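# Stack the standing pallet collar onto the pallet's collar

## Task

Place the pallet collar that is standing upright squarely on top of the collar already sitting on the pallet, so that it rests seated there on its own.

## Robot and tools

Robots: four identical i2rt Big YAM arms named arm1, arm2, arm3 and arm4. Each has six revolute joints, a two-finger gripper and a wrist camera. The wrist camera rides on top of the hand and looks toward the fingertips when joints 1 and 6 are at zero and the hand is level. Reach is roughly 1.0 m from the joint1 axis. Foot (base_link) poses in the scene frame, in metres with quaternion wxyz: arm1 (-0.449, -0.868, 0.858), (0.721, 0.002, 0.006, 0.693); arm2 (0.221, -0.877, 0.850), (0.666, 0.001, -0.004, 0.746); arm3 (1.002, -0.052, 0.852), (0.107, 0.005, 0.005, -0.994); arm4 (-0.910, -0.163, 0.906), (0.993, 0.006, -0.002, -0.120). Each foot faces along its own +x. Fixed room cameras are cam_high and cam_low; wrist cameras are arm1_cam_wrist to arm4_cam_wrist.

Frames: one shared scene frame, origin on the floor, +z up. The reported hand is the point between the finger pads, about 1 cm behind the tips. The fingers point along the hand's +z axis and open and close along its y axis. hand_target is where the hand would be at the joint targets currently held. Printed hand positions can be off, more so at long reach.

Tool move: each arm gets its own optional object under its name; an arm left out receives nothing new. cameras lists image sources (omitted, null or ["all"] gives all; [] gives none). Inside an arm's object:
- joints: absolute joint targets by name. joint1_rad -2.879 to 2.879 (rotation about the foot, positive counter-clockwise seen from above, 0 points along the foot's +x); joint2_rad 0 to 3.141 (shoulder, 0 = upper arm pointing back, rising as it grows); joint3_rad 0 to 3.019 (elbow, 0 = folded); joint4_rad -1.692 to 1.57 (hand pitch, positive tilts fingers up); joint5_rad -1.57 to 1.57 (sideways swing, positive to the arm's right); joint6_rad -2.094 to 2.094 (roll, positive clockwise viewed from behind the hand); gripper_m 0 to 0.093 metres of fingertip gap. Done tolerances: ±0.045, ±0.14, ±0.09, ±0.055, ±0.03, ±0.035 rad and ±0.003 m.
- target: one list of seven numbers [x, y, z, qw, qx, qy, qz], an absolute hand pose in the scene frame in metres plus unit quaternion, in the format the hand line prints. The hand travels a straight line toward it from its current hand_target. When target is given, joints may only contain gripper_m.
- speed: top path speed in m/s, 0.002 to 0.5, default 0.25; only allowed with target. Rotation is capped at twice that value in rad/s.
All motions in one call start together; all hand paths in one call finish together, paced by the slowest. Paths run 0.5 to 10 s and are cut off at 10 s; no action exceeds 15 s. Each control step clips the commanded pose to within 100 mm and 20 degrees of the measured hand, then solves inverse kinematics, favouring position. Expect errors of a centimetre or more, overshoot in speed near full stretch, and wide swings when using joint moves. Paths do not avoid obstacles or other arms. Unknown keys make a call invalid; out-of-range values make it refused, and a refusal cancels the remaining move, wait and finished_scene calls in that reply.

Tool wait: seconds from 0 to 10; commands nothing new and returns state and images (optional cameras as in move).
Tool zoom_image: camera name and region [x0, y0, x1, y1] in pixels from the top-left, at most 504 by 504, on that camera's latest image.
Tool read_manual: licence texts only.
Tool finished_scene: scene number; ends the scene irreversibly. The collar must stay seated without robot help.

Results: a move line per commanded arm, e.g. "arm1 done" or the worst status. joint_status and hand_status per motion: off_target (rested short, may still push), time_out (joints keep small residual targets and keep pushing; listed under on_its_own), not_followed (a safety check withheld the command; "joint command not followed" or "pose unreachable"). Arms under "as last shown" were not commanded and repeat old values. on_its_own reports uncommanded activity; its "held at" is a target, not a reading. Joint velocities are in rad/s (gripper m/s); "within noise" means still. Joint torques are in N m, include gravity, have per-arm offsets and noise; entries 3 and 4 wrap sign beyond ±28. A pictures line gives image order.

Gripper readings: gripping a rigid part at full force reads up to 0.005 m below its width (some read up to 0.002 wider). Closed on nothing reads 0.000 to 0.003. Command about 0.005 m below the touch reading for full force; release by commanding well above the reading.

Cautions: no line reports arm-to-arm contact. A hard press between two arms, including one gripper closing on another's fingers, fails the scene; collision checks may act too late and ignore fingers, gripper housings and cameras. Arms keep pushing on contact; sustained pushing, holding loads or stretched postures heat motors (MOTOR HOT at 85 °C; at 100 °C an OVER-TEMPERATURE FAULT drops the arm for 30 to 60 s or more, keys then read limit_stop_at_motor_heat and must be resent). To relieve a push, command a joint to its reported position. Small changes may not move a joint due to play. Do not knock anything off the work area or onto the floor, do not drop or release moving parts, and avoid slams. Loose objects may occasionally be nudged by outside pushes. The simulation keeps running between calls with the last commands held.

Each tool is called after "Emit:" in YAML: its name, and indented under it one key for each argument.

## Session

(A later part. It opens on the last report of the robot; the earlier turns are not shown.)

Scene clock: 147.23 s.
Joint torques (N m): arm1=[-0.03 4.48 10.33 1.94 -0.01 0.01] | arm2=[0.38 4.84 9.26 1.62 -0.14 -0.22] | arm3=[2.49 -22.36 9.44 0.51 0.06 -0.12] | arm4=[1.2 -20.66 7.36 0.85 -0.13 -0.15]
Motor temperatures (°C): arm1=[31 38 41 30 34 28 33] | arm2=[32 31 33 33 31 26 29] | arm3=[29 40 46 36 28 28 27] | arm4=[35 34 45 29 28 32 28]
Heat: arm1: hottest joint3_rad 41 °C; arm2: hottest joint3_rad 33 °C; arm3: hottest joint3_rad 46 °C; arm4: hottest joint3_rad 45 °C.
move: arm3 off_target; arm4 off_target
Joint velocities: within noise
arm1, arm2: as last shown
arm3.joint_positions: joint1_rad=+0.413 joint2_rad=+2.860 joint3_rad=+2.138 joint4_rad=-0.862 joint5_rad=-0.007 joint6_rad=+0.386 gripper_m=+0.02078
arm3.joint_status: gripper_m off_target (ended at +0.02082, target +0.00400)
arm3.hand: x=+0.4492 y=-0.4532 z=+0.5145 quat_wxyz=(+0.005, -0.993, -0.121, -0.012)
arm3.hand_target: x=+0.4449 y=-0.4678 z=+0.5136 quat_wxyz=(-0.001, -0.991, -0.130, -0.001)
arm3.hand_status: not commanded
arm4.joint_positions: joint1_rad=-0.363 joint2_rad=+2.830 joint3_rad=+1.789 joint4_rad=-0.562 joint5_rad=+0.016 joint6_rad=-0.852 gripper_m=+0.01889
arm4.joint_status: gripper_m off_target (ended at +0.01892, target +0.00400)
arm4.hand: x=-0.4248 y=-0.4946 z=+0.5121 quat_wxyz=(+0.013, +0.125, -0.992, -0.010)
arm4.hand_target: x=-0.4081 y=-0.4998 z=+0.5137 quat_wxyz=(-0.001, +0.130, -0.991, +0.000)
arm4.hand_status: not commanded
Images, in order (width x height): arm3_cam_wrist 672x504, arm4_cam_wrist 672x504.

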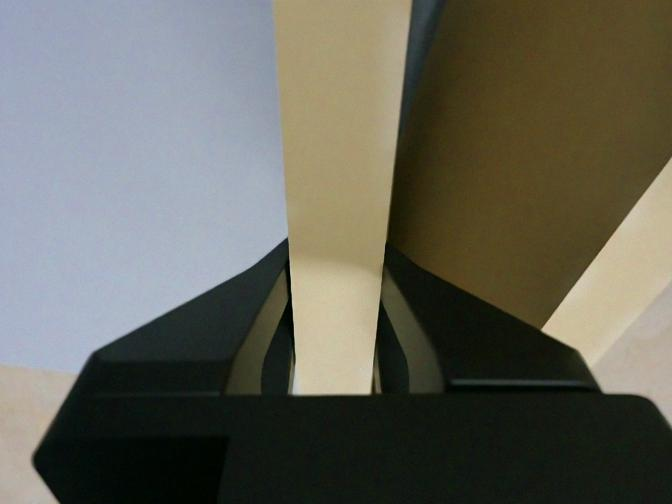

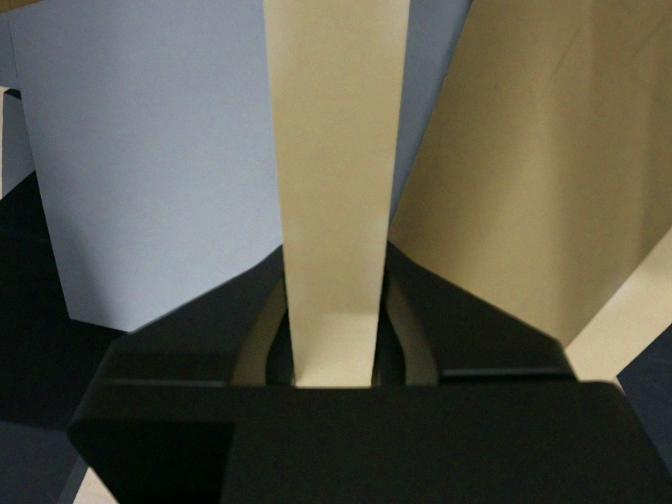

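Emit:
move:
  arm4: {"target":[-0.408,-0.505,0.56,0,-0.1305,0.9914,0],"speed":0.08}
  arm3: {"target":[0.444,-0.473,0.56,0,-0.9914,-0.1305,0],"speed":0.08}

Scene clock: 153.90 s.
Joint torques (N m): arm1=[0.03 4.54 10.35 1.94 -0.02 0.01] | arm2=[0.38 4.84 9.26 1.62 -0.14 -0.22] | arm3=[2.78 -29.39 5.93 -0.5 0.15 -0.07] | arm4=[0.73 -27.22 3.08 -0.38 -0.08 -0.24]
Motor temperatures (°C): arm1=[31 37 41 30 34 28 32] | arm2=[32 31 33 33 31 26 29] | arm3=[29 41 46 35 28 28 28] | arm4=[35 34 44 29 28 31 29]
Heat: arm1: hottest joint3_rad 41 °C; arm2: hottest joint3_rad 33 °C; arm3: hottest joint3_rad 46 °C; arm4: hottest joint3_rad 44 °C.
move: arm3 off_target; arm4 off_target
Joint velocities: within noise
arm1.joint_positions: joint1_rad=-0.398 joint2_rad=+0.470 joint3_rad=+1.390 joint4_rad=-1.240 joint5_rad=+0.115 joint6_rad=+0.097 gripper_m=+0.09396
arm1.joint_status: not commanded
arm1.hand: x=-0.3492 y=-0.7115 z=+1.4449 quat_wxyz=(-0.499, +0.372, -0.723, -0.299)
arm1.hand_target: x=-0.3509 y=-0.7153 z=+1.4564 quat_wxyz=(-0.508, +0.368, -0.717, -0.306)
arm1.hand_status: not commanded
arm2.joint_positions: joint1_rad=+0.088 joint2_rad=+0.484 joint3_rad=+1.404 joint4_rad=-1.425 joint5_rad=-0.290 joint6_rad=+0.382 gripper_m=+0.09396
arm2.joint_status: not commanded
arm2.hand: x=+0.1399 y=-0.7350 z=+1.4055 quat_wxyz=(-0.132, +0.603, -0.605, -0.503)
arm2.hand_target: x=+0.1405 y=-0.7382 z=+1.4154 quat_wxyz=(-0.138, +0.600, -0.600, -0.511)
arm2.hand_status: not commanded
arm3.joint_positions: joint1_rad=+0.416 joint2_rad=+2.851 joint3_rad=+2.121 joint4_rad=-0.851 joint5_rad=-0.007 joint6_rad=+0.384 gripper_m=+0.02078
arm3.joint_status: not commanded
arm3.hand: x=+0.4512 y=-0.4537 z=+0.5161 quat_wxyz=(+0.004, -0.992, -0.123, -0.011)
arm3.hand_target: x=+0.4415 y=-0.4748 z=+0.5582 quat_wxyz=(-0.003, -0.991, -0.131, +0.006)
arm3.hand_status: off_target (0.049 m and 1.6 deg from the pose sent, 0.050 m and 1.9 deg at the start)
arm4.joint_positions: joint1_rad=-0.363 joint2_rad=+2.820 joint3_rad=+1.768 joint4_rad=-0.547 joint5_rad=+0.016 joint6_rad=-0.849 gripper_m=+0.01889
arm4.joint_status: not commanded
arm4.hand: x=-0.4272 y=-0.4929 z=+0.5138 quat_wxyz=(+0.012, +0.123, -0.992, -0.009)
arm4.hand_target: x=-0.4057 y=-0.5067 z=+0.5574 quat_wxyz=(-0.004, +0.130, -0.991, +0.004)
arm4.hand_status: off_target (0.051 m and 1.9 deg from the pose sent, 0.052 m and 2.0 deg at the start)
pictures: arm1_cam_wrist, arm2_cam_wrist, arm3_cam_wrist, arm4_cam_wrist, cam_high, cam_low
Images, in order (width x height): arm1_cam_wrist 672x504, arm2_cam_wrist 672x504, arm3_cam_wrist 672x504, arm4_cam_wrist 672x504, cam_high 672x504, cam_low 672x504.

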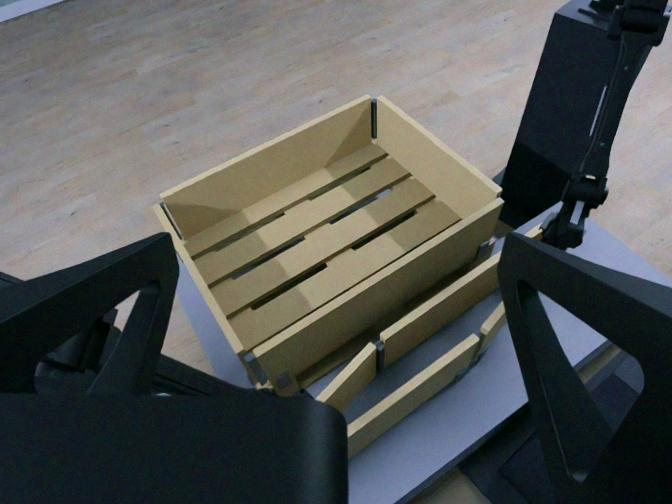

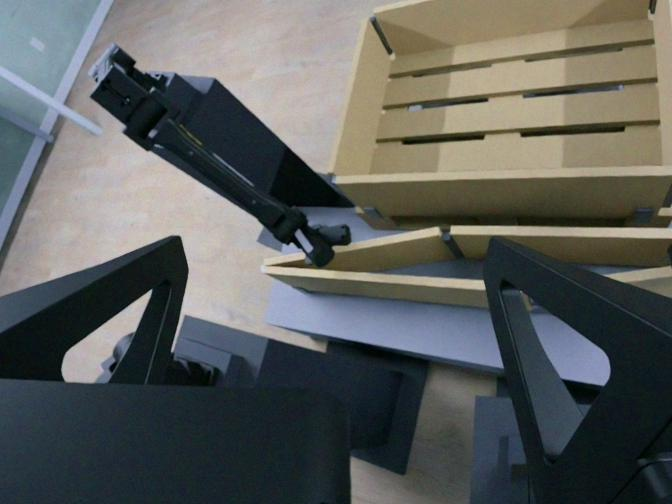

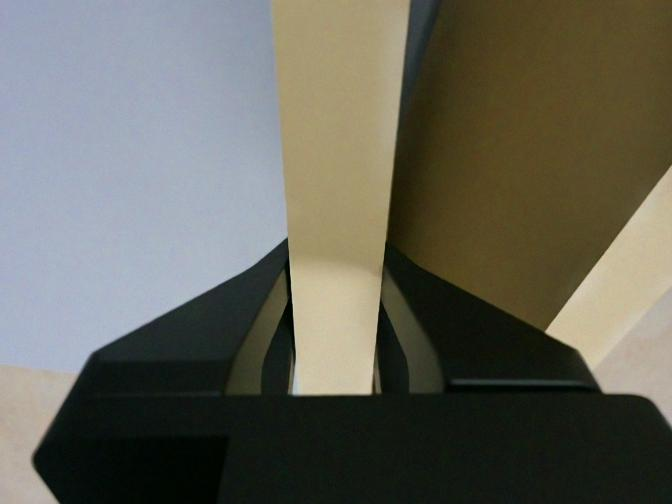

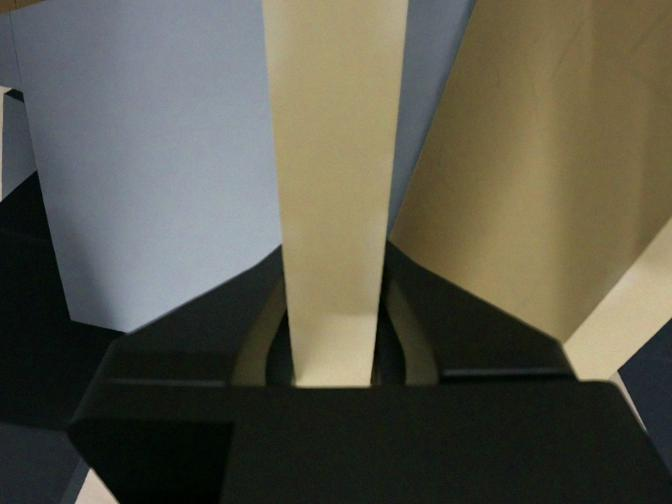

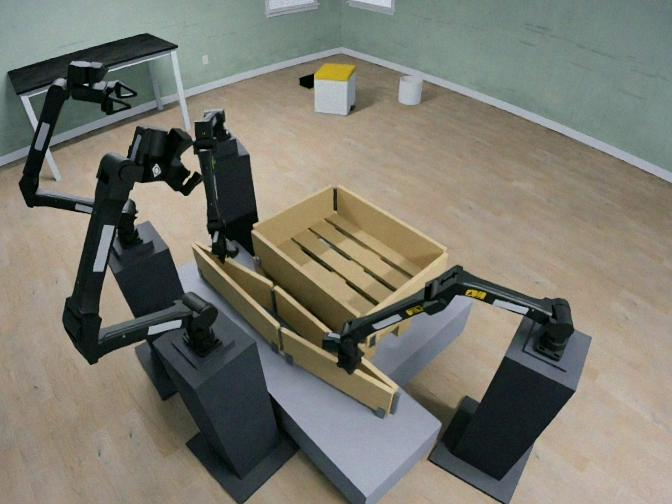

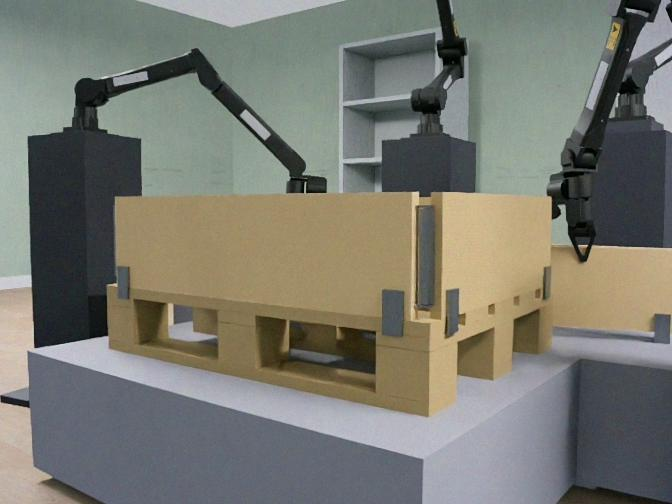

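Emit:
move:
  arm4: {"target":[-0.408,-0.505,0.61,0,-0.1305,0.9914,0],"speed":0.08}
  arm3: {"target":[0.444,-0.473,0.61,0,-0.9914,-0.1305,0],"speed":0.08}
  cameras: ["cam_low","cam_high"]

Scene clock: 158.53 s.
Joint torques (N m): arm1=[0.03 4.48 10.33 1.94 -0.01 0] | arm2=[0.38 4.84 9.25 1.62 -0.14 -0.22] | arm3=[3.37 -34.55 5.48 -2.13 -0.62 0.15] | arm4=[-2.37 -31.62 1.89 -2.06 0.39 -0.32]
Motor temperatures (°C): arm1=[31 37 41 30 33 28 32] | arm2=[32 31 33 33 31 26 29] | arm3=[29 43 45 35 28 28 28] | arm4=[35 34 44 29 28 31 29]
Heat: arm1: hottest joint3_rad 41 °C; arm2: hottest joint3_rad 33 °C; arm3: hottest joint3_rad 45 °C; arm4: hottest joint3_rad 44 °C.
move: arm3 off_target; arm4 off_target
Joint velocities: within noise
arm1, arm2: as last shown
arm3.joint_positions: joint1_rad=+0.407 joint2_rad=+2.823 joint3_rad=+2.065 joint4_rad=-0.850 joint5_rad=+0.022 joint6_rad=+0.354 gripper_m=+0.02078
arm3.joint_status: not commanded
arm3.hand: x=+0.4574 y=-0.4357 z=+0.5189 quat_wxyz=(+0.023, -0.991, -0.134, -0.016)
arm3.hand_target: x=+0.4423 y=-0.4716 z=+0.6022 quat_wxyz=(+0.004, -0.991, -0.135, +0.003)
arm3.hand_status: off_target (0.099 m and 3.3 deg from the pose sent, 0.096 m and 1.6 deg at the start)
arm4.joint_positions: joint1_rad=-0.331 joint2_rad=+2.785 joint3_rad=+1.711 joint4_rad=-0.544 joint5_rad=-0.007 joint6_rad=-0.838 gripper_m=+0.01889
arm4.joint_status: not commanded
arm4.hand: x=-0.4266 y=-0.4665 z=+0.5235 quat_wxyz=(+0.011, +0.133, -0.991, -0.023)
arm4.hand_target: x=-0.4074 y=-0.5029 z=+0.6001 quat_wxyz=(-0.003, +0.130, -0.991, -0.003)
arm4.hand_status: off_target (0.097 m and 3.0 deg from the pose sent, 0.099 m and 1.9 deg at the start)
pictures: cam_high, cam_low
Images, in order (width x height): cam_high 672x504, cam_low 672x504.

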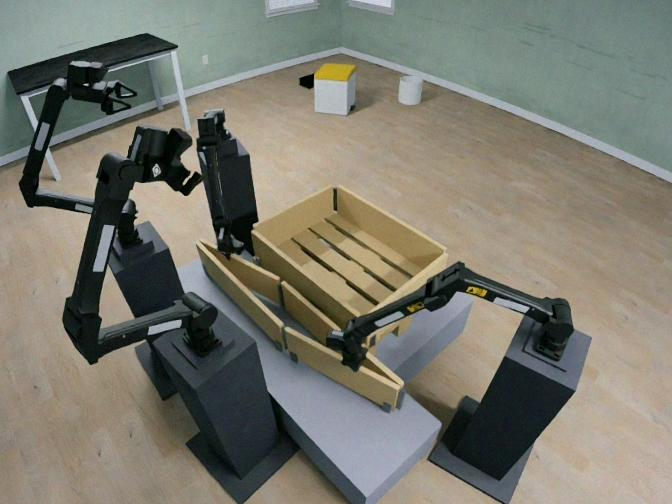

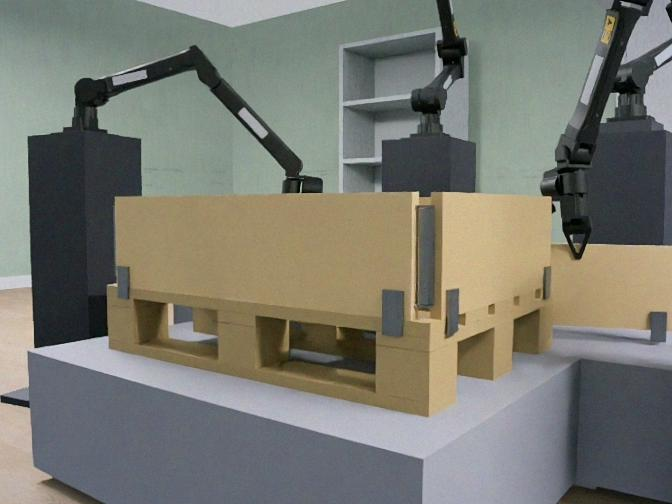

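Emit:
move:
  arm4: {"joints":{"joint1_rad":-0.39,"joint2_rad":2.49,"joint3_rad":1.56,"joint4_rad":-0.65,"joint5_rad":0.016,"joint6_rad":-0.86}}
  arm3: {"joints":{"joint1_rad":0.45,"joint2_rad":2.57,"joint3_rad":1.935,"joint4_rad":-0.94,"joint5_rad":0,"joint6_rad":0.385}}
  cameras: ["cam_low","cam_high"]

Scene clock: 176.77 s.
Joint torques (N m): arm1=[0.03 4.48 10.36 1.94 -0.02 0.01] | arm2=[0.38 4.84 9.26 1.62 -0.14 -0.22] | arm3=[5.77 -34.26 5.63 -3.02 -1.05 0.26] | arm4=[-4.19 -30.27 2.61 -2.69 0.92 -0.34]
Motor temperatures (°C): arm1=[31 37 41 30 33 28 32] | arm2=[32 30 33 32 30 26 29] | arm3=[29 46 43 36 28 28 29] | arm4=[35 42 42 29 29 31 30]
Heat: arm1: hottest joint3_rad 41 °C; arm2: hottest joint3_rad 33 °C; arm3: hottest joint2_rad 46 °C; arm4: hottest joint2_rad 42 °C.
move: arm3 time_out; arm4 time_out
Joint velocities: within noise
arm1, arm2: as last shown
arm3.joint_positions: joint1_rad=+0.395 joint2_rad=+2.702 joint3_rad=+1.942 joint4_rad=-0.847 joint5_rad=+0.029 joint6_rad=+0.354 gripper_m=+0.02079
arm3.joint_status: joint1_rad time_out (moved -0.012 of +0.043); joint4_rad time_out (moved +0.003 of -0.090); the others done
arm3.on_its_own: joint1_rad reads +0.395 and still pushes toward +0.450 since a time_out; joint4_rad reads -0.847 and still pushes toward -0.940 since a time_out
arm3.hand: x=+0.4592 y=-0.4236 z=+0.5647 quat_wxyz=(+0.026, -0.991, -0.128, -0.014)
arm3.hand_target: x=+0.4655 y=-0.4712 z=+0.6483 quat_wxyz=(+0.006, -0.990, -0.139, -0.006)
arm3.hand_status: not commanded
arm4.joint_positions: joint1_rad=-0.337 joint2_rad=+2.619 joint3_rad=+1.583 joint4_rad=-0.562 joint5_rad=-0.009 joint6_rad=-0.835 gripper_m=+0.01889
arm4.joint_status: joint1_rad time_out (moved -0.006 of -0.059); joint4_rad time_out (moved -0.018 of -0.106); the others done
arm4.on_its_own: joint1_rad reads -0.337 and still pushes toward -0.390 since a time_out; joint4_rad reads -0.562 and still pushes toward -0.650 since a time_out
arm4.hand: x=-0.4279 y=-0.4705 z=+0.5920 quat_wxyz=(+0.003, +0.129, -0.992, -0.018)
arm4.hand_target: x=-0.4333 y=-0.5102 z=+0.6591 quat_wxyz=(+0.005, +0.115, -0.993, -0.003)
arm4.hand_status: not commanded
pictures: cam_high, cam_low
Images, in order (width x height): cam_high 672x504, cam_low 672x504.

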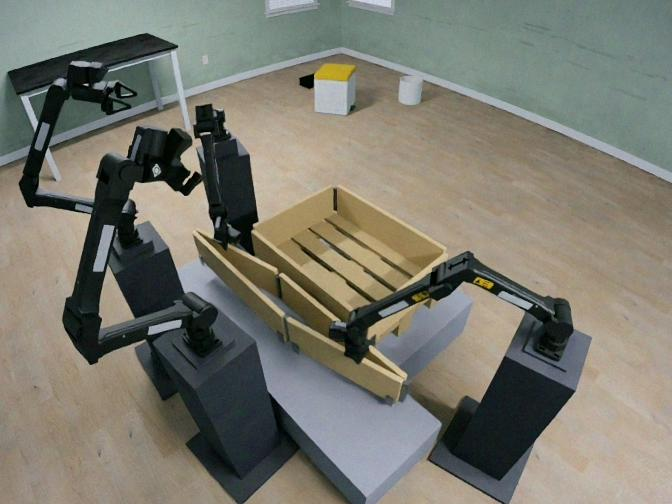

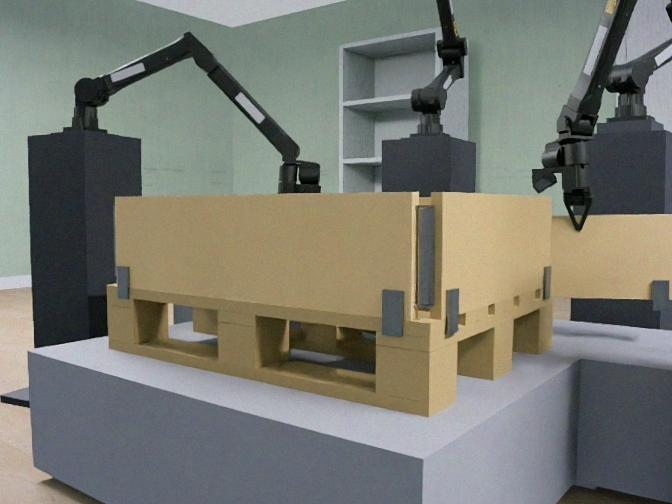

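Emit:
move:
  arm4: {"joints":{"joint1_rad":-0.39,"joint2_rad":2.252,"joint3_rad":1.498,"joint4_rad":-0.83,"joint5_rad":0.016,"joint6_rad":-0.86}}
  arm3: {"joints":{"joint1_rad":0.45,"joint2_rad":2.35,"joint3_rad":1.953,"joint4_rad":-1.19,"joint5_rad":0,"joint6_rad":0.385}}
  cameras: ["cam_low","cam_high","arm3_cam_wrist","arm4_cam_wrist"]

Scene clock: 209.50 s.
Joint torques (N m): arm1=[-0.03 4.48 10.35 1.94 -0.01 0.01] | arm2=[0.38 4.84 9.25 1.62 -0.14 -0.22] | arm3=[5.01 -34.9 8.87 -2.85 -0.93 0.16] | arm4=[-3.02 -29.86 5.89 -2.82 1.05 -0.29]
Motor temperatures (°C): arm1=[30 37 42 30 33 27 31] | arm2=[32 30 33 32 30 26 28] | arm3=[29 51 41 36 30 27 30] | arm4=[35 39 40 30 30 31 30]
Heat: arm1: hottest joint3_rad 42 °C; arm2: hottest joint3_rad 33 °C; arm3: hottest joint2_rad 51 °C; arm4: hottest joint3_rad 40 °C.
move: arm3 time_out; arm4 time_out
Joint velocities: within noise
arm1, arm2: as last shown
arm3.joint_positions: joint1_rad=+0.404 joint2_rad=+2.488 joint3_rad=+1.932 joint4_rad=-1.106 joint5_rad=+0.024 joint6_rad=+0.363 gripper_m=+0.02078
arm3.joint_status: joint1_rad time_out (moved +0.009 of +0.055); joint4_rad time_out (moved -0.259 of -0.343); the others done
arm3.on_its_own: joint1_rad reads +0.404 and still pushes toward +0.450 since a time_out; joint4_rad reads -1.106 and still pushes toward -1.190 since a time_out
arm3.hand: x=+0.4585 y=-0.4329 z=+0.7033 quat_wxyz=(+0.037, -0.990, -0.128, -0.039)
arm3.hand_target: x=+0.4640 y=-0.4736 z=+0.8011 quat_wxyz=(+0.009, -0.990, -0.139, -0.013)
arm3.hand_status: not commanded
arm4.joint_positions: joint1_rad=-0.350 joint2_rad=+2.381 joint3_rad=+1.498 joint4_rad=-0.738 joint5_rad=-0.014 joint6_rad=-0.843 gripper_m=+0.01889
arm4.joint_status: joint4_rad time_out (moved -0.176 of -0.268); the others done
arm4.on_its_own: joint4_rad reads -0.738 and still pushes toward -0.830 since a time_out
arm4.hand: x=-0.4317 y=-0.4776 z=+0.7070 quat_wxyz=(+0.011, +0.126, -0.992, -0.028)
arm4.hand_target: x=-0.4354 y=-0.5105 z=+0.7796 quat_wxyz=(+0.006, +0.115, -0.993, -0.004)
arm4.hand_status: not commanded
pictures: arm3_cam_wrist, arm4_cam_wrist, cam_high, cam_low
Images, in order (width x height): arm3_cam_wrist 672x504, arm4_cam_wrist 672x504, cam_high 672x504, cam_low 672x504.

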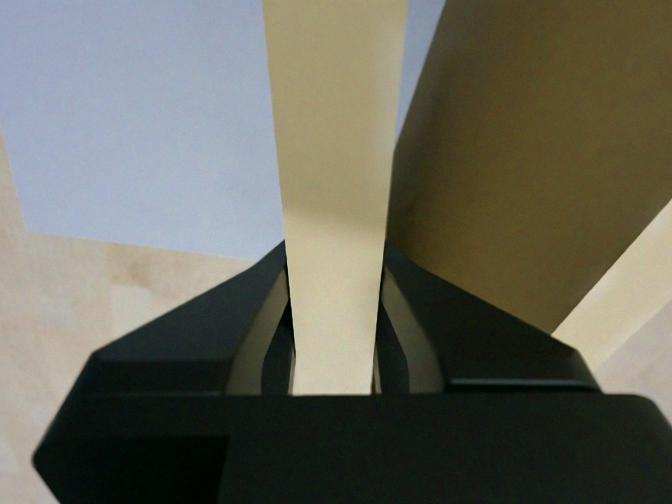

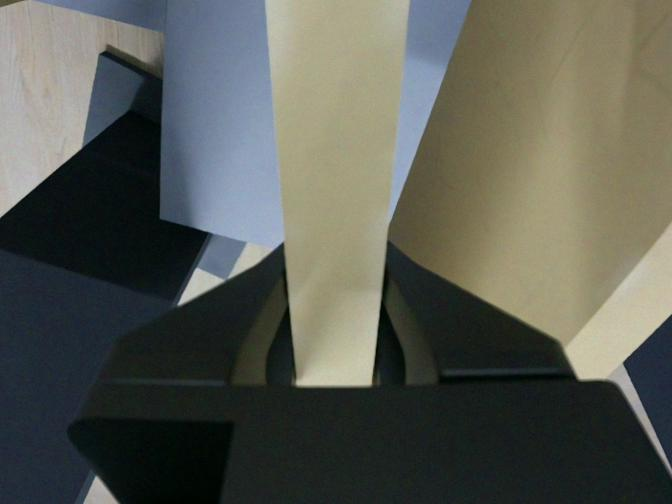

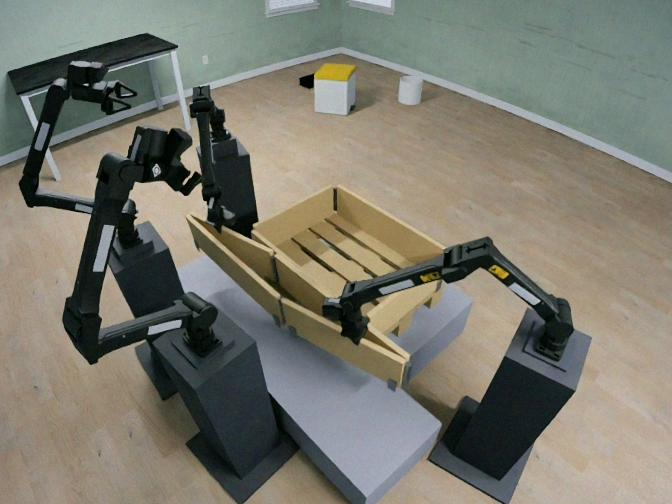

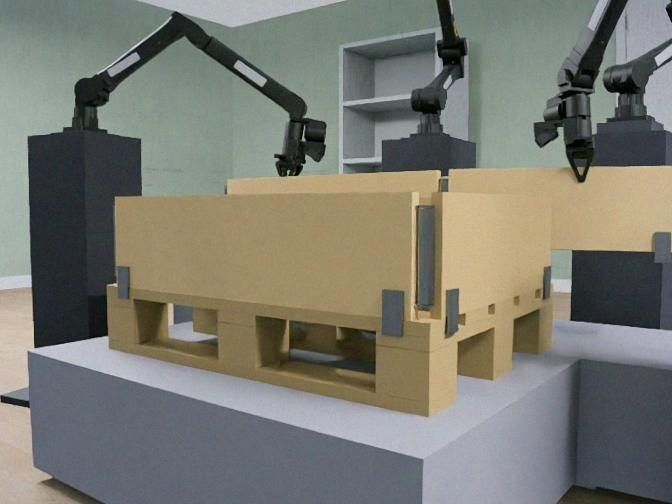

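Emit:
move:
  arm4: {"joints":{"joint1_rad":-0.39,"joint2_rad":2.0,"joint3_rad":1.586,"joint4_rad":-1.18,"joint5_rad":0.03,"joint6_rad":-0.86}}
  arm3: {"joints":{"joint1_rad":0.45,"joint2_rad":2.227,"joint3_rad":2.226,"joint4_rad":-1.6,"joint5_rad":-0.01,"joint6_rad":0.385}}
  cameras: ["cam_low","cam_high","arm3_cam_wrist","arm4_cam_wrist","arm2_cam_wrist"]

Scene clock: 216.73 s.
Joint torques (N m): arm1=[-0.03 4.42 10.35 1.94 -0.02 0.01] | arm2=[0.38 4.84 9.26 1.62 -0.14 -0.22] | arm3=[4.78 -37.89 15.71 -3.59 -0.88 0.07] | arm4=[-2.61 -30.21 12.37 -3.28 0.91 -0.26]
Motor temperatures (°C): arm1=[30 37 42 30 33 27 31] | arm2=[32 30 33 32 30 26 28] | arm3=[29 50 42 36 30 27 30] | arm4=[35 40 40 30 30 31 31]
Heat: arm1: hottest joint3_rad 42 °C; arm2: hottest joint3_rad 33 °C; arm3: hottest joint2_rad 50 °C; arm4: hottest joint2_rad 40 °C.
move: arm3 time_out; arm4 time_out
Joint velocities: within noise
arm1, arm2: as last shown
arm3.joint_positions: joint1_rad=+0.406 joint2_rad=+2.395 joint3_rad=+2.131 joint4_rad=-1.497 joint5_rad=+0.013 joint6_rad=+0.372 gripper_m=+0.02078
arm3.joint_status: joint2_rad time_out (moved -0.093 of -0.261); joint3_rad time_out (moved +0.199 of +0.294); joint4_rad time_out (moved -0.391 of -0.494); the others done
arm3.on_its_own: joint2_rad reads +2.395 and still pushes toward +2.227 since a time_out; joint3_rad reads +2.131 and still pushes toward +2.226 since a time_out; joint4_rad reads -1.497 and still pushes toward -1.600 since a time_out
arm3.hand: x=+0.4574 y=-0.4384 z=+0.8396 quat_wxyz=(+0.056, -0.987, -0.124, -0.085)
arm3.hand_target: x=+0.4655 y=-0.4749 z=+0.9853 quat_wxyz=(+0.008, -0.990, -0.139, -0.020)
arm3.hand_status: not commanded
arm4.joint_positions: joint1_rad=-0.356 joint2_rad=+2.140 joint3_rad=+1.532 joint4_rad=-1.079 joint5_rad=+0.006 joint6_rad=-0.845 gripper_m=+0.01889
arm4.joint_status: joint4_rad time_out (moved -0.341 of -0.442); the others done
arm4.on_its_own: joint4_rad reads -1.079 and still pushes toward -1.180 since a time_out
arm4.hand: x=-0.4403 y=-0.4823 z=+0.8560 quat_wxyz=(+0.042, +0.125, -0.990, -0.042)
arm4.hand_target: x=-0.4408 y=-0.5131 z=+0.9522 quat_wxyz=(+0.015, +0.115, -0.993, -0.002)
arm4.hand_status: not commanded
pictures: arm2_cam_wrist, arm3_cam_wrist, arm4_cam_wrist, cam_high, cam_low
Images, in order (width x height): arm2_cam_wrist 672x504, arm3_cam_wrist 672x504, arm4_cam_wrist 672x504, cam_high 672x504, cam_low 672x504.

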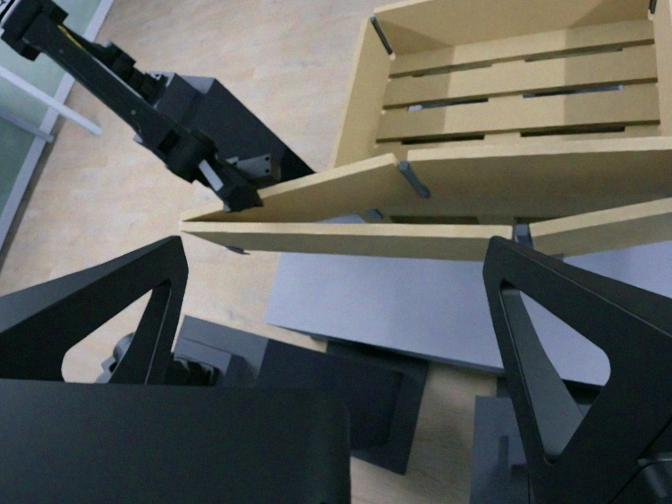

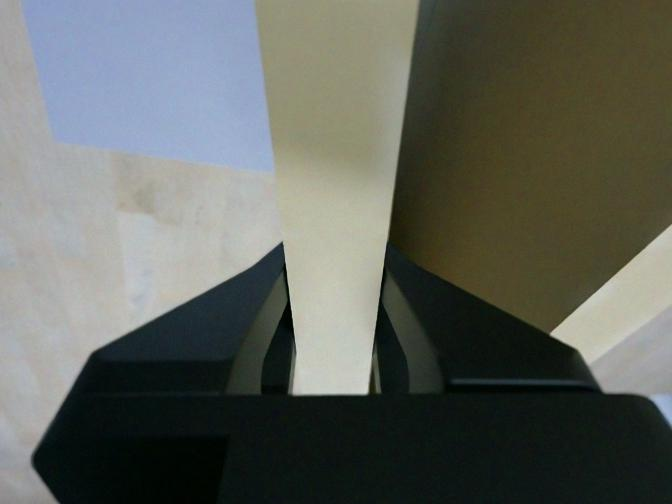

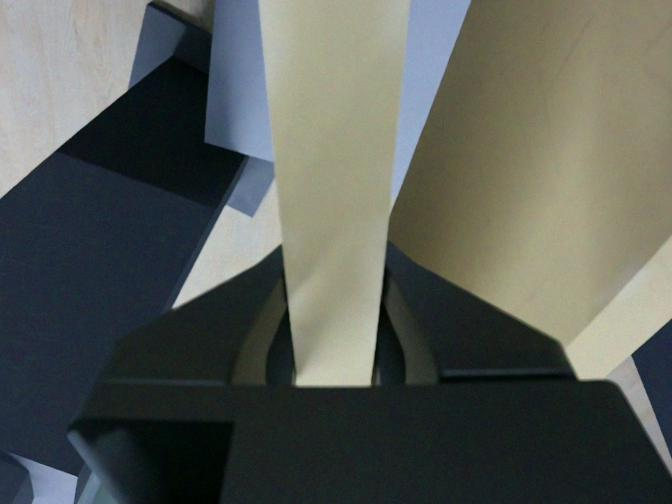

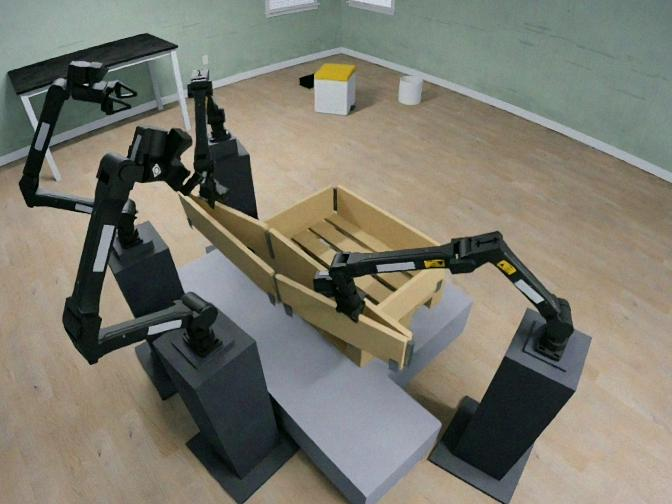

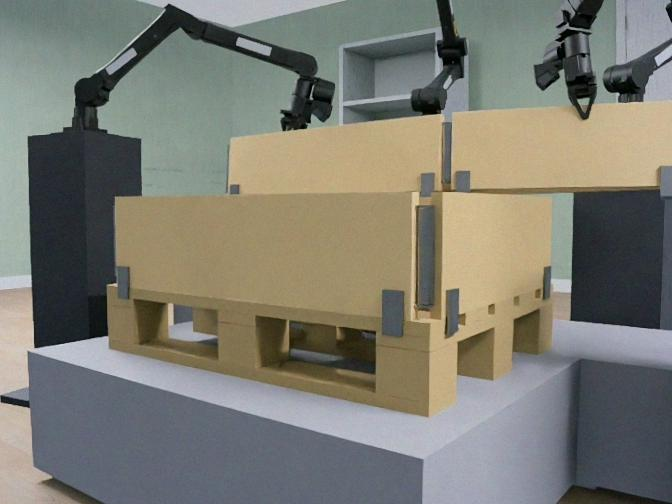

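Emit:
move:
  arm4: {"joints":{"joint1_rad":-0.257,"joint2_rad":1.90,"joint3_rad":1.466,"joint4_rad":-1.196,"joint5_rad":0.02,"joint6_rad":-1.021}}
  arm3: {"joints":{"joint1_rad":0.304,"joint2_rad":2.113,"joint3_rad":2.083,"joint4_rad":-1.59,"joint5_rad":-0.01,"joint6_rad":-0.005}}
  cameras: ["cam_low","cam_high","arm3_cam_wrist","arm4_cam_wrist","arm2_cam_wrist"]

Scene clock: 243.70 s.
Joint torques (N m): arm1=[0.03 4.48 10.35 1.94 -0.02 0.01] | arm2=[0.38 4.89 9.25 1.62 -0.14 -0.22] | arm3=[3.43 -40.35 13.34 -3.08 -1.35 -0.25] | arm4=[-1.2 -30.1 11.97 -3.26 0.19 -0.66]
Motor temperatures (°C): arm1=[30 37 42 30 32 27 31] | arm2=[31 30 34 32 30 26 28] | arm3=[29 52 48 36 30 27 30] | arm4=[35 49 44 30 30 31 31]
Heat: arm1: hottest joint3_rad 42 °C; arm2: hottest joint3_rad 34 °C; arm3: hottest joint2_rad 52 °C; arm4: hottest joint2_rad 49 °C.
move: arm3 time_out; arm4 time_out
Joint velocities: within noise
arm1, arm2: as last shown
arm3.joint_positions: joint1_rad=+0.278 joint2_rad=+2.320 joint3_rad=+2.015 joint4_rad=-1.505 joint5_rad=+0.026 joint6_rad=+0.024 gripper_m=+0.02078
arm3.joint_status: joint2_rad time_out (moved -0.075 of -0.282); joint4_rad time_out (moved -0.008 of -0.093); joint5_rad time_out (moved +0.012 of -0.023); the others done
arm3.on_its_own: joint2_rad reads +2.320 and still pushes toward +2.113 since a time_out; joint4_rad reads -1.505 and still pushes toward -1.590 since a time_out; joint5_rad reads +0.026 and still pushes toward -0.010 since a time_out
arm3.hand: x=+0.4400 y=-0.3485 z=+0.8516 quat_wxyz=(+0.047, -0.965, -0.232, -0.117)
arm3.hand_target: x=+0.4414 y=-0.3746 z=+1.0062 quat_wxyz=(+0.006, -0.967, -0.254, -0.031)
arm3.hand_status: not commanded
arm4.joint_positions: joint1_rad=-0.239 joint2_rad=+2.056 joint3_rad=+1.413 joint4_rad=-1.097 joint5_rad=+0.014 joint6_rad=-0.966 gripper_m=+0.01946
arm4.joint_status: joint2_rad time_out (moved -0.084 of -0.240); joint4_rad time_out (moved -0.018 of -0.117); joint6_rad time_out (moved -0.121 of -0.176); the others done
arm4.on_its_own: joint2_rad reads +2.056 and still pushes toward +1.900 since a time_out; joint4_rad reads -1.097 and still pushes toward -1.196 since a time_out; joint6_rad reads -0.966 and still pushes toward -1.021 since a time_out
arm4.hand: x=-0.4474 y=-0.4060 z=+0.8686 quat_wxyz=(+0.064, +0.241, -0.967, -0.056)
arm4.hand_target: x=-0.4369 y=-0.4250 z=+0.9670 quat_wxyz=(+0.023, +0.260, -0.965, -0.018)
arm4.hand_status: not commanded
pictures: arm2_cam_wrist, arm3_cam_wrist, arm4_cam_wrist, cam_high, cam_low
Images, in order (width x height): arm2_cam_wrist 672x504, arm3_cam_wrist 672x504, arm4_cam_wrist 672x504, cam_high 672x504, cam_low 672x504.

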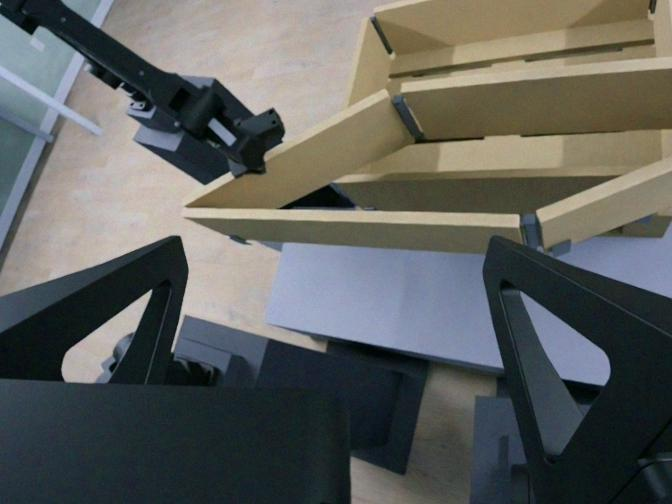

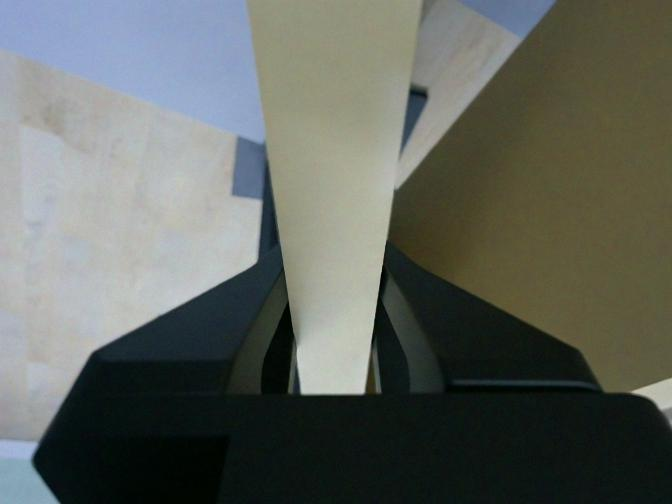

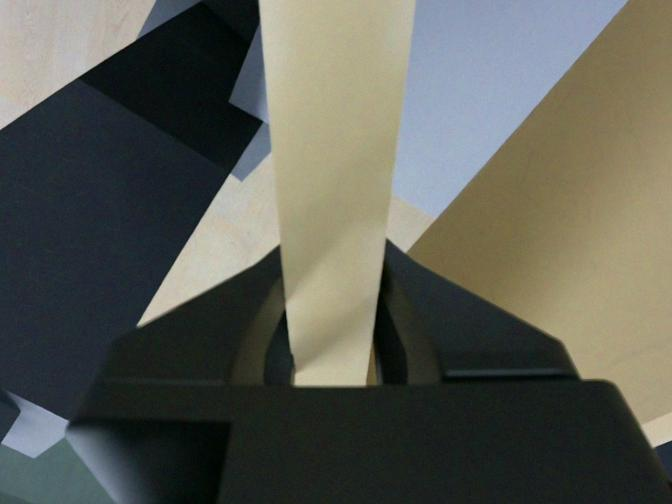

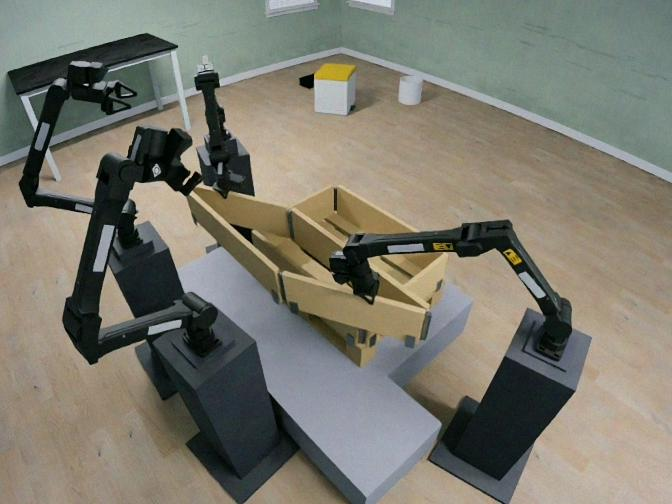

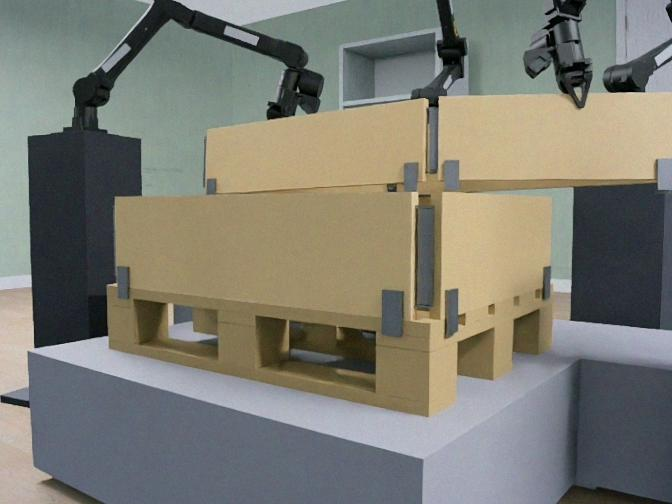

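Emit:
move:
  arm4: {"joints":{"joint1_rad":-0.175,"joint2_rad":1.857,"joint3_rad":1.40,"joint4_rad":-1.19,"joint5_rad":0.02,"joint6_rad":-1.20}}
  arm3: {"joints":{"joint1_rad":0.198,"joint2_rad":2.015,"joint3_rad":1.94,"joint4_rad":-1.57,"joint5_rad":-0.01,"joint6_rad":-0.40}}
  cameras: ["cam_low","cam_high"]

Emit:
move:
  arm4: {"joints":{"joint1_rad":-0.038,"joint2_rad":1.824,"joint3_rad":1.35,"joint4_rad":-1.18,"joint5_rad":0.02,"joint6_rad":-1.345}}
  arm3: {"joints":{"joint1_rad":0.055,"joint2_rad":1.965,"joint3_rad":1.866,"joint4_rad":-1.56,"joint5_rad":-0.01,"joint6_rad":-0.81}}
  cameras: ["cam_low","cam_high","arm2_cam_wrist"]

Scene clock: 251.90 s.
Joint torques (N m): arm1=[-0.03 4.48 10.33 1.94 -0.01 0.01] | arm2=[0.38 4.84 9.28 1.63 -0.13 -0.22] | arm3=[3.78 -37.6 11.93 -3 -1.56 -0.7] | arm4=[-0.5 -29.27 9.52 -3.26 0.09 -0.82]
Motor temperatures (°C): arm1=[30 37 42 30 32 27 31] | arm2=[31 30 34 32 30 26 28] | arm3=[29 53 51 36 31 27 30] | arm4=[35 49 46 30 30 31 31]
Heat: arm1: hottest joint3_rad 42 °C; arm2: hottest joint3_rad 34 °C; arm3: hottest joint2_rad 53 °C; arm4: hottest joint2_rad 49 °C.
move: arm3 time_out; arm4 time_out
Joint velocities: within noise
arm1, arm2: as last shown
arm3.joint_positions: joint1_rad=+0.167 joint2_rad=+2.203 joint3_rad=+1.889 joint4_rad=-1.486 joint5_rad=+0.030 joint6_rad=-0.338 gripper_m=+0.02125
arm3.joint_status: joint2_rad time_out (moved -0.117 of -0.305); joint4_rad time_out (moved +0.018 of -0.065); joint5_rad time_out (moved +0.005 of -0.036); joint6_rad time_out (moved -0.362 of -0.424); the others done
arm3.on_its_own: joint2_rad reads +2.203 and still pushes toward +2.015 since a time_out; joint4_rad reads -1.486 and still pushes toward -1.570 since a time_out; joint5_rad reads +0.030 and still pushes toward -0.010 since a time_out; joint6_rad reads -0.338 and still pushes toward -0.400 since a time_out
arm3.hand: x=+0.4359 y=-0.2736 z=+0.8828 quat_wxyz=(+0.021, -0.928, -0.351, -0.120)
arm3.hand_target: x=+0.4438 y=-0.2992 z=+1.0138 quat_wxyz=(-0.001, -0.918, -0.395, -0.043)
arm3.hand_status: not commanded
arm4.joint_positions: joint1_rad=-0.158 joint2_rad=+2.007 joint3_rad=+1.375 joint4_rad=-1.093 joint5_rad=+0.017 joint6_rad=-1.125 gripper_m=+0.02027
arm4.joint_status: joint2_rad time_out (moved -0.049 of -0.199); joint4_rad time_out (moved +0.005 of -0.093); joint6_rad time_out (moved -0.160 of -0.234); the others done
arm4.on_its_own: joint2_rad reads +2.007 and still pushes toward +1.857 since a time_out; joint4_rad reads -1.093 and still pushes toward -1.190 since a time_out; joint6_rad reads -1.125 and still pushes toward -1.200 since a time_out
arm4.hand: x=-0.4377 y=-0.3651 z=+0.8831 quat_wxyz=(+0.057, +0.356, -0.931, -0.052)
arm4.hand_target: x=-0.4381 y=-0.3761 z=+0.9676 quat_wxyz=(+0.029, +0.382, -0.923, -0.025)
arm4.hand_status: not commanded
pictures: cam_high, cam_low
Images, in order (width x height): cam_high 672x504, cam_low 672x504.

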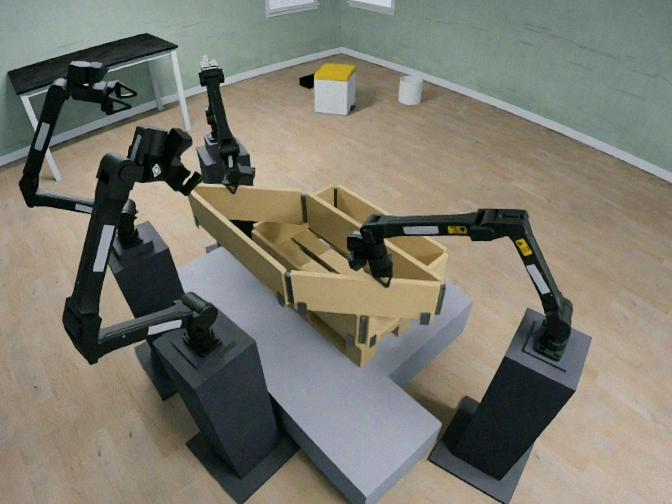

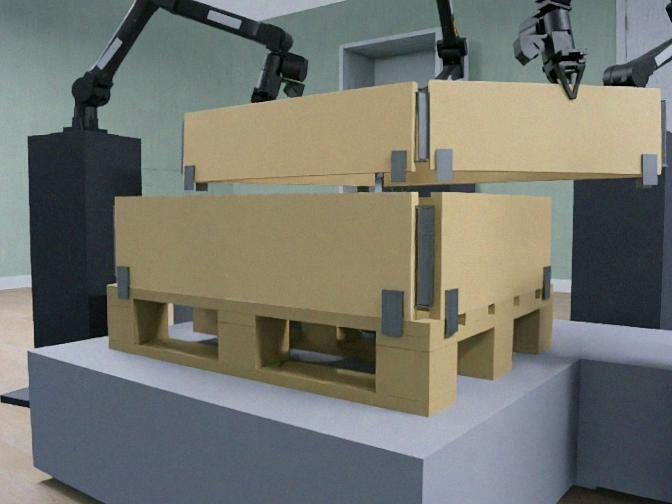

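not run: a stop came earlier in this reply.

Emit:
move:
  arm4: {"joints":{"joint1_rad":-0.04,"joint2_rad":1.824,"joint3_rad":1.35,"joint4_rad":-1.18,"joint5_rad":0.01,"joint6_rad":-1.40}}
  arm3: {"joints":{"joint1_rad":0.055,"joint2_rad":1.985,"joint3_rad":1.866,"joint4_rad":-1.55,"joint5_rad":0.0,"joint6_rad":-0.85}}
  cameras: ["cam_low","cam_high"]

Scene clock: 258.60 s.
Joint torques (N m): arm1=[-0.03 4.48 10.35 1.94 -0.02 0.01] | arm2=[0.38 4.84 9.26 1.62 -0.14 -0.22] | arm3=[3.31 -36.78 10.47 -3.44 -1.36 -0.74] | arm4=[-1.03 -29.16 8.76 -3.37 -0.08 -1.08]
Motor temperatures (°C): arm1=[30 37 42 30 32 27 31] | arm2=[31 30 34 32 30 26 28] | arm3=[29 54 50 36 31 27 30] | arm4=[35 48 46 30 29 31 31]
Heat: arm1: hottest joint3_rad 42 °C; arm2: hottest joint3_rad 34 °C; arm3: hottest joint2_rad 54 °C; arm4: hottest joint2_rad 48 °C.
move: arm3 time_out; arm4 time_out
Joint velocities: within noise
arm1, arm2: as last shown
arm3.joint_positions: joint1_rad=+0.029 joint2_rad=+2.170 joint3_rad=+1.833 joint4_rad=-1.456 joint5_rad=+0.033 joint6_rad=-0.784 gripper_m=+0.02256
arm3.joint_status: joint2_rad time_out (moved -0.033 of -0.218); joint4_rad time_out (moved +0.031 of -0.064); joint5_rad time_out (moved +0.003 of -0.030); joint6_rad time_out (moved -0.446 of -0.512); the others done
arm3.on_its_own: joint2_rad reads +2.170 and still pushes toward +1.985 since a time_out; joint4_rad reads -1.456 and still pushes toward -1.550 since a time_out; joint5_rad reads +0.033 and still pushes toward +0.000 since a time_out; joint6_rad reads -0.784 and still pushes toward -0.850 since a time_out
arm3.hand: x=+0.4203 y=-0.1907 z=+0.8840 quat_wxyz=(-0.011, -0.864, -0.489, -0.117)
arm3.hand_target: x=+0.4307 y=-0.2110 z=+1.0048 quat_wxyz=(-0.012, -0.846, -0.530, -0.054)
arm3.hand_status: not commanded
arm4.joint_positions: joint1_rad=-0.025 joint2_rad=+1.977 joint3_rad=+1.334 joint4_rad=-1.079 joint5_rad=+0.022 joint6_rad=-1.302 gripper_m=+0.02132
arm4.joint_status: joint2_rad time_out (moved -0.030 of -0.183); joint4_rad time_out (moved +0.014 of -0.087); joint6_rad time_out (moved -0.176 of -0.275); the others done
arm4.on_its_own: joint2_rad reads +1.977 and still pushes toward +1.824 since a time_out; joint4_rad reads -1.079 and still pushes toward -1.180 since a time_out; joint6_rad reads -1.302 and still pushes toward -1.400 since a time_out
arm4.hand: x=-0.4260 y=-0.2983 z=+0.8872 quat_wxyz=(+0.056, +0.495, -0.865, -0.049)
arm4.hand_target: x=-0.4293 y=-0.3062 z=+0.9683 quat_wxyz=(+0.030, +0.532, -0.846, -0.028)
arm4.hand_status: not commanded
pictures: cam_high, cam_low
Images, in order (width x height): cam_high 672x504, cam_low 672x504.

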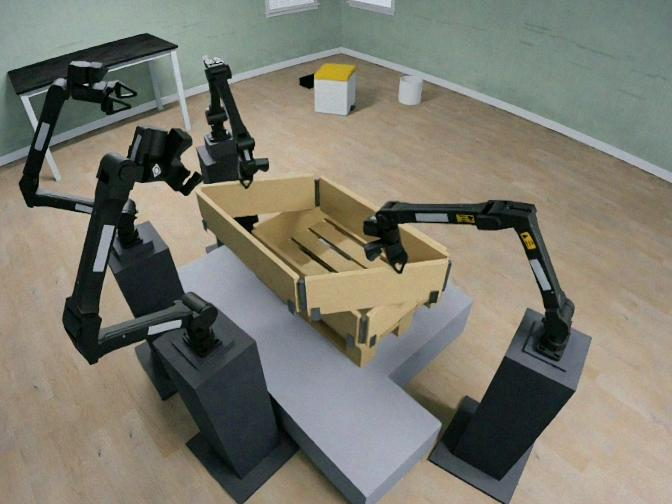

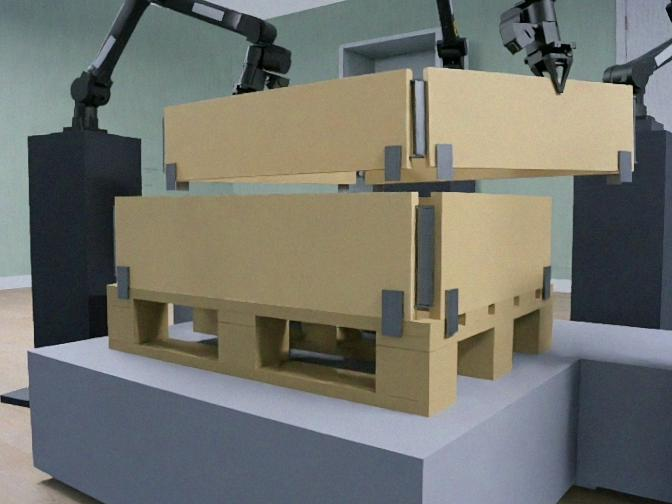

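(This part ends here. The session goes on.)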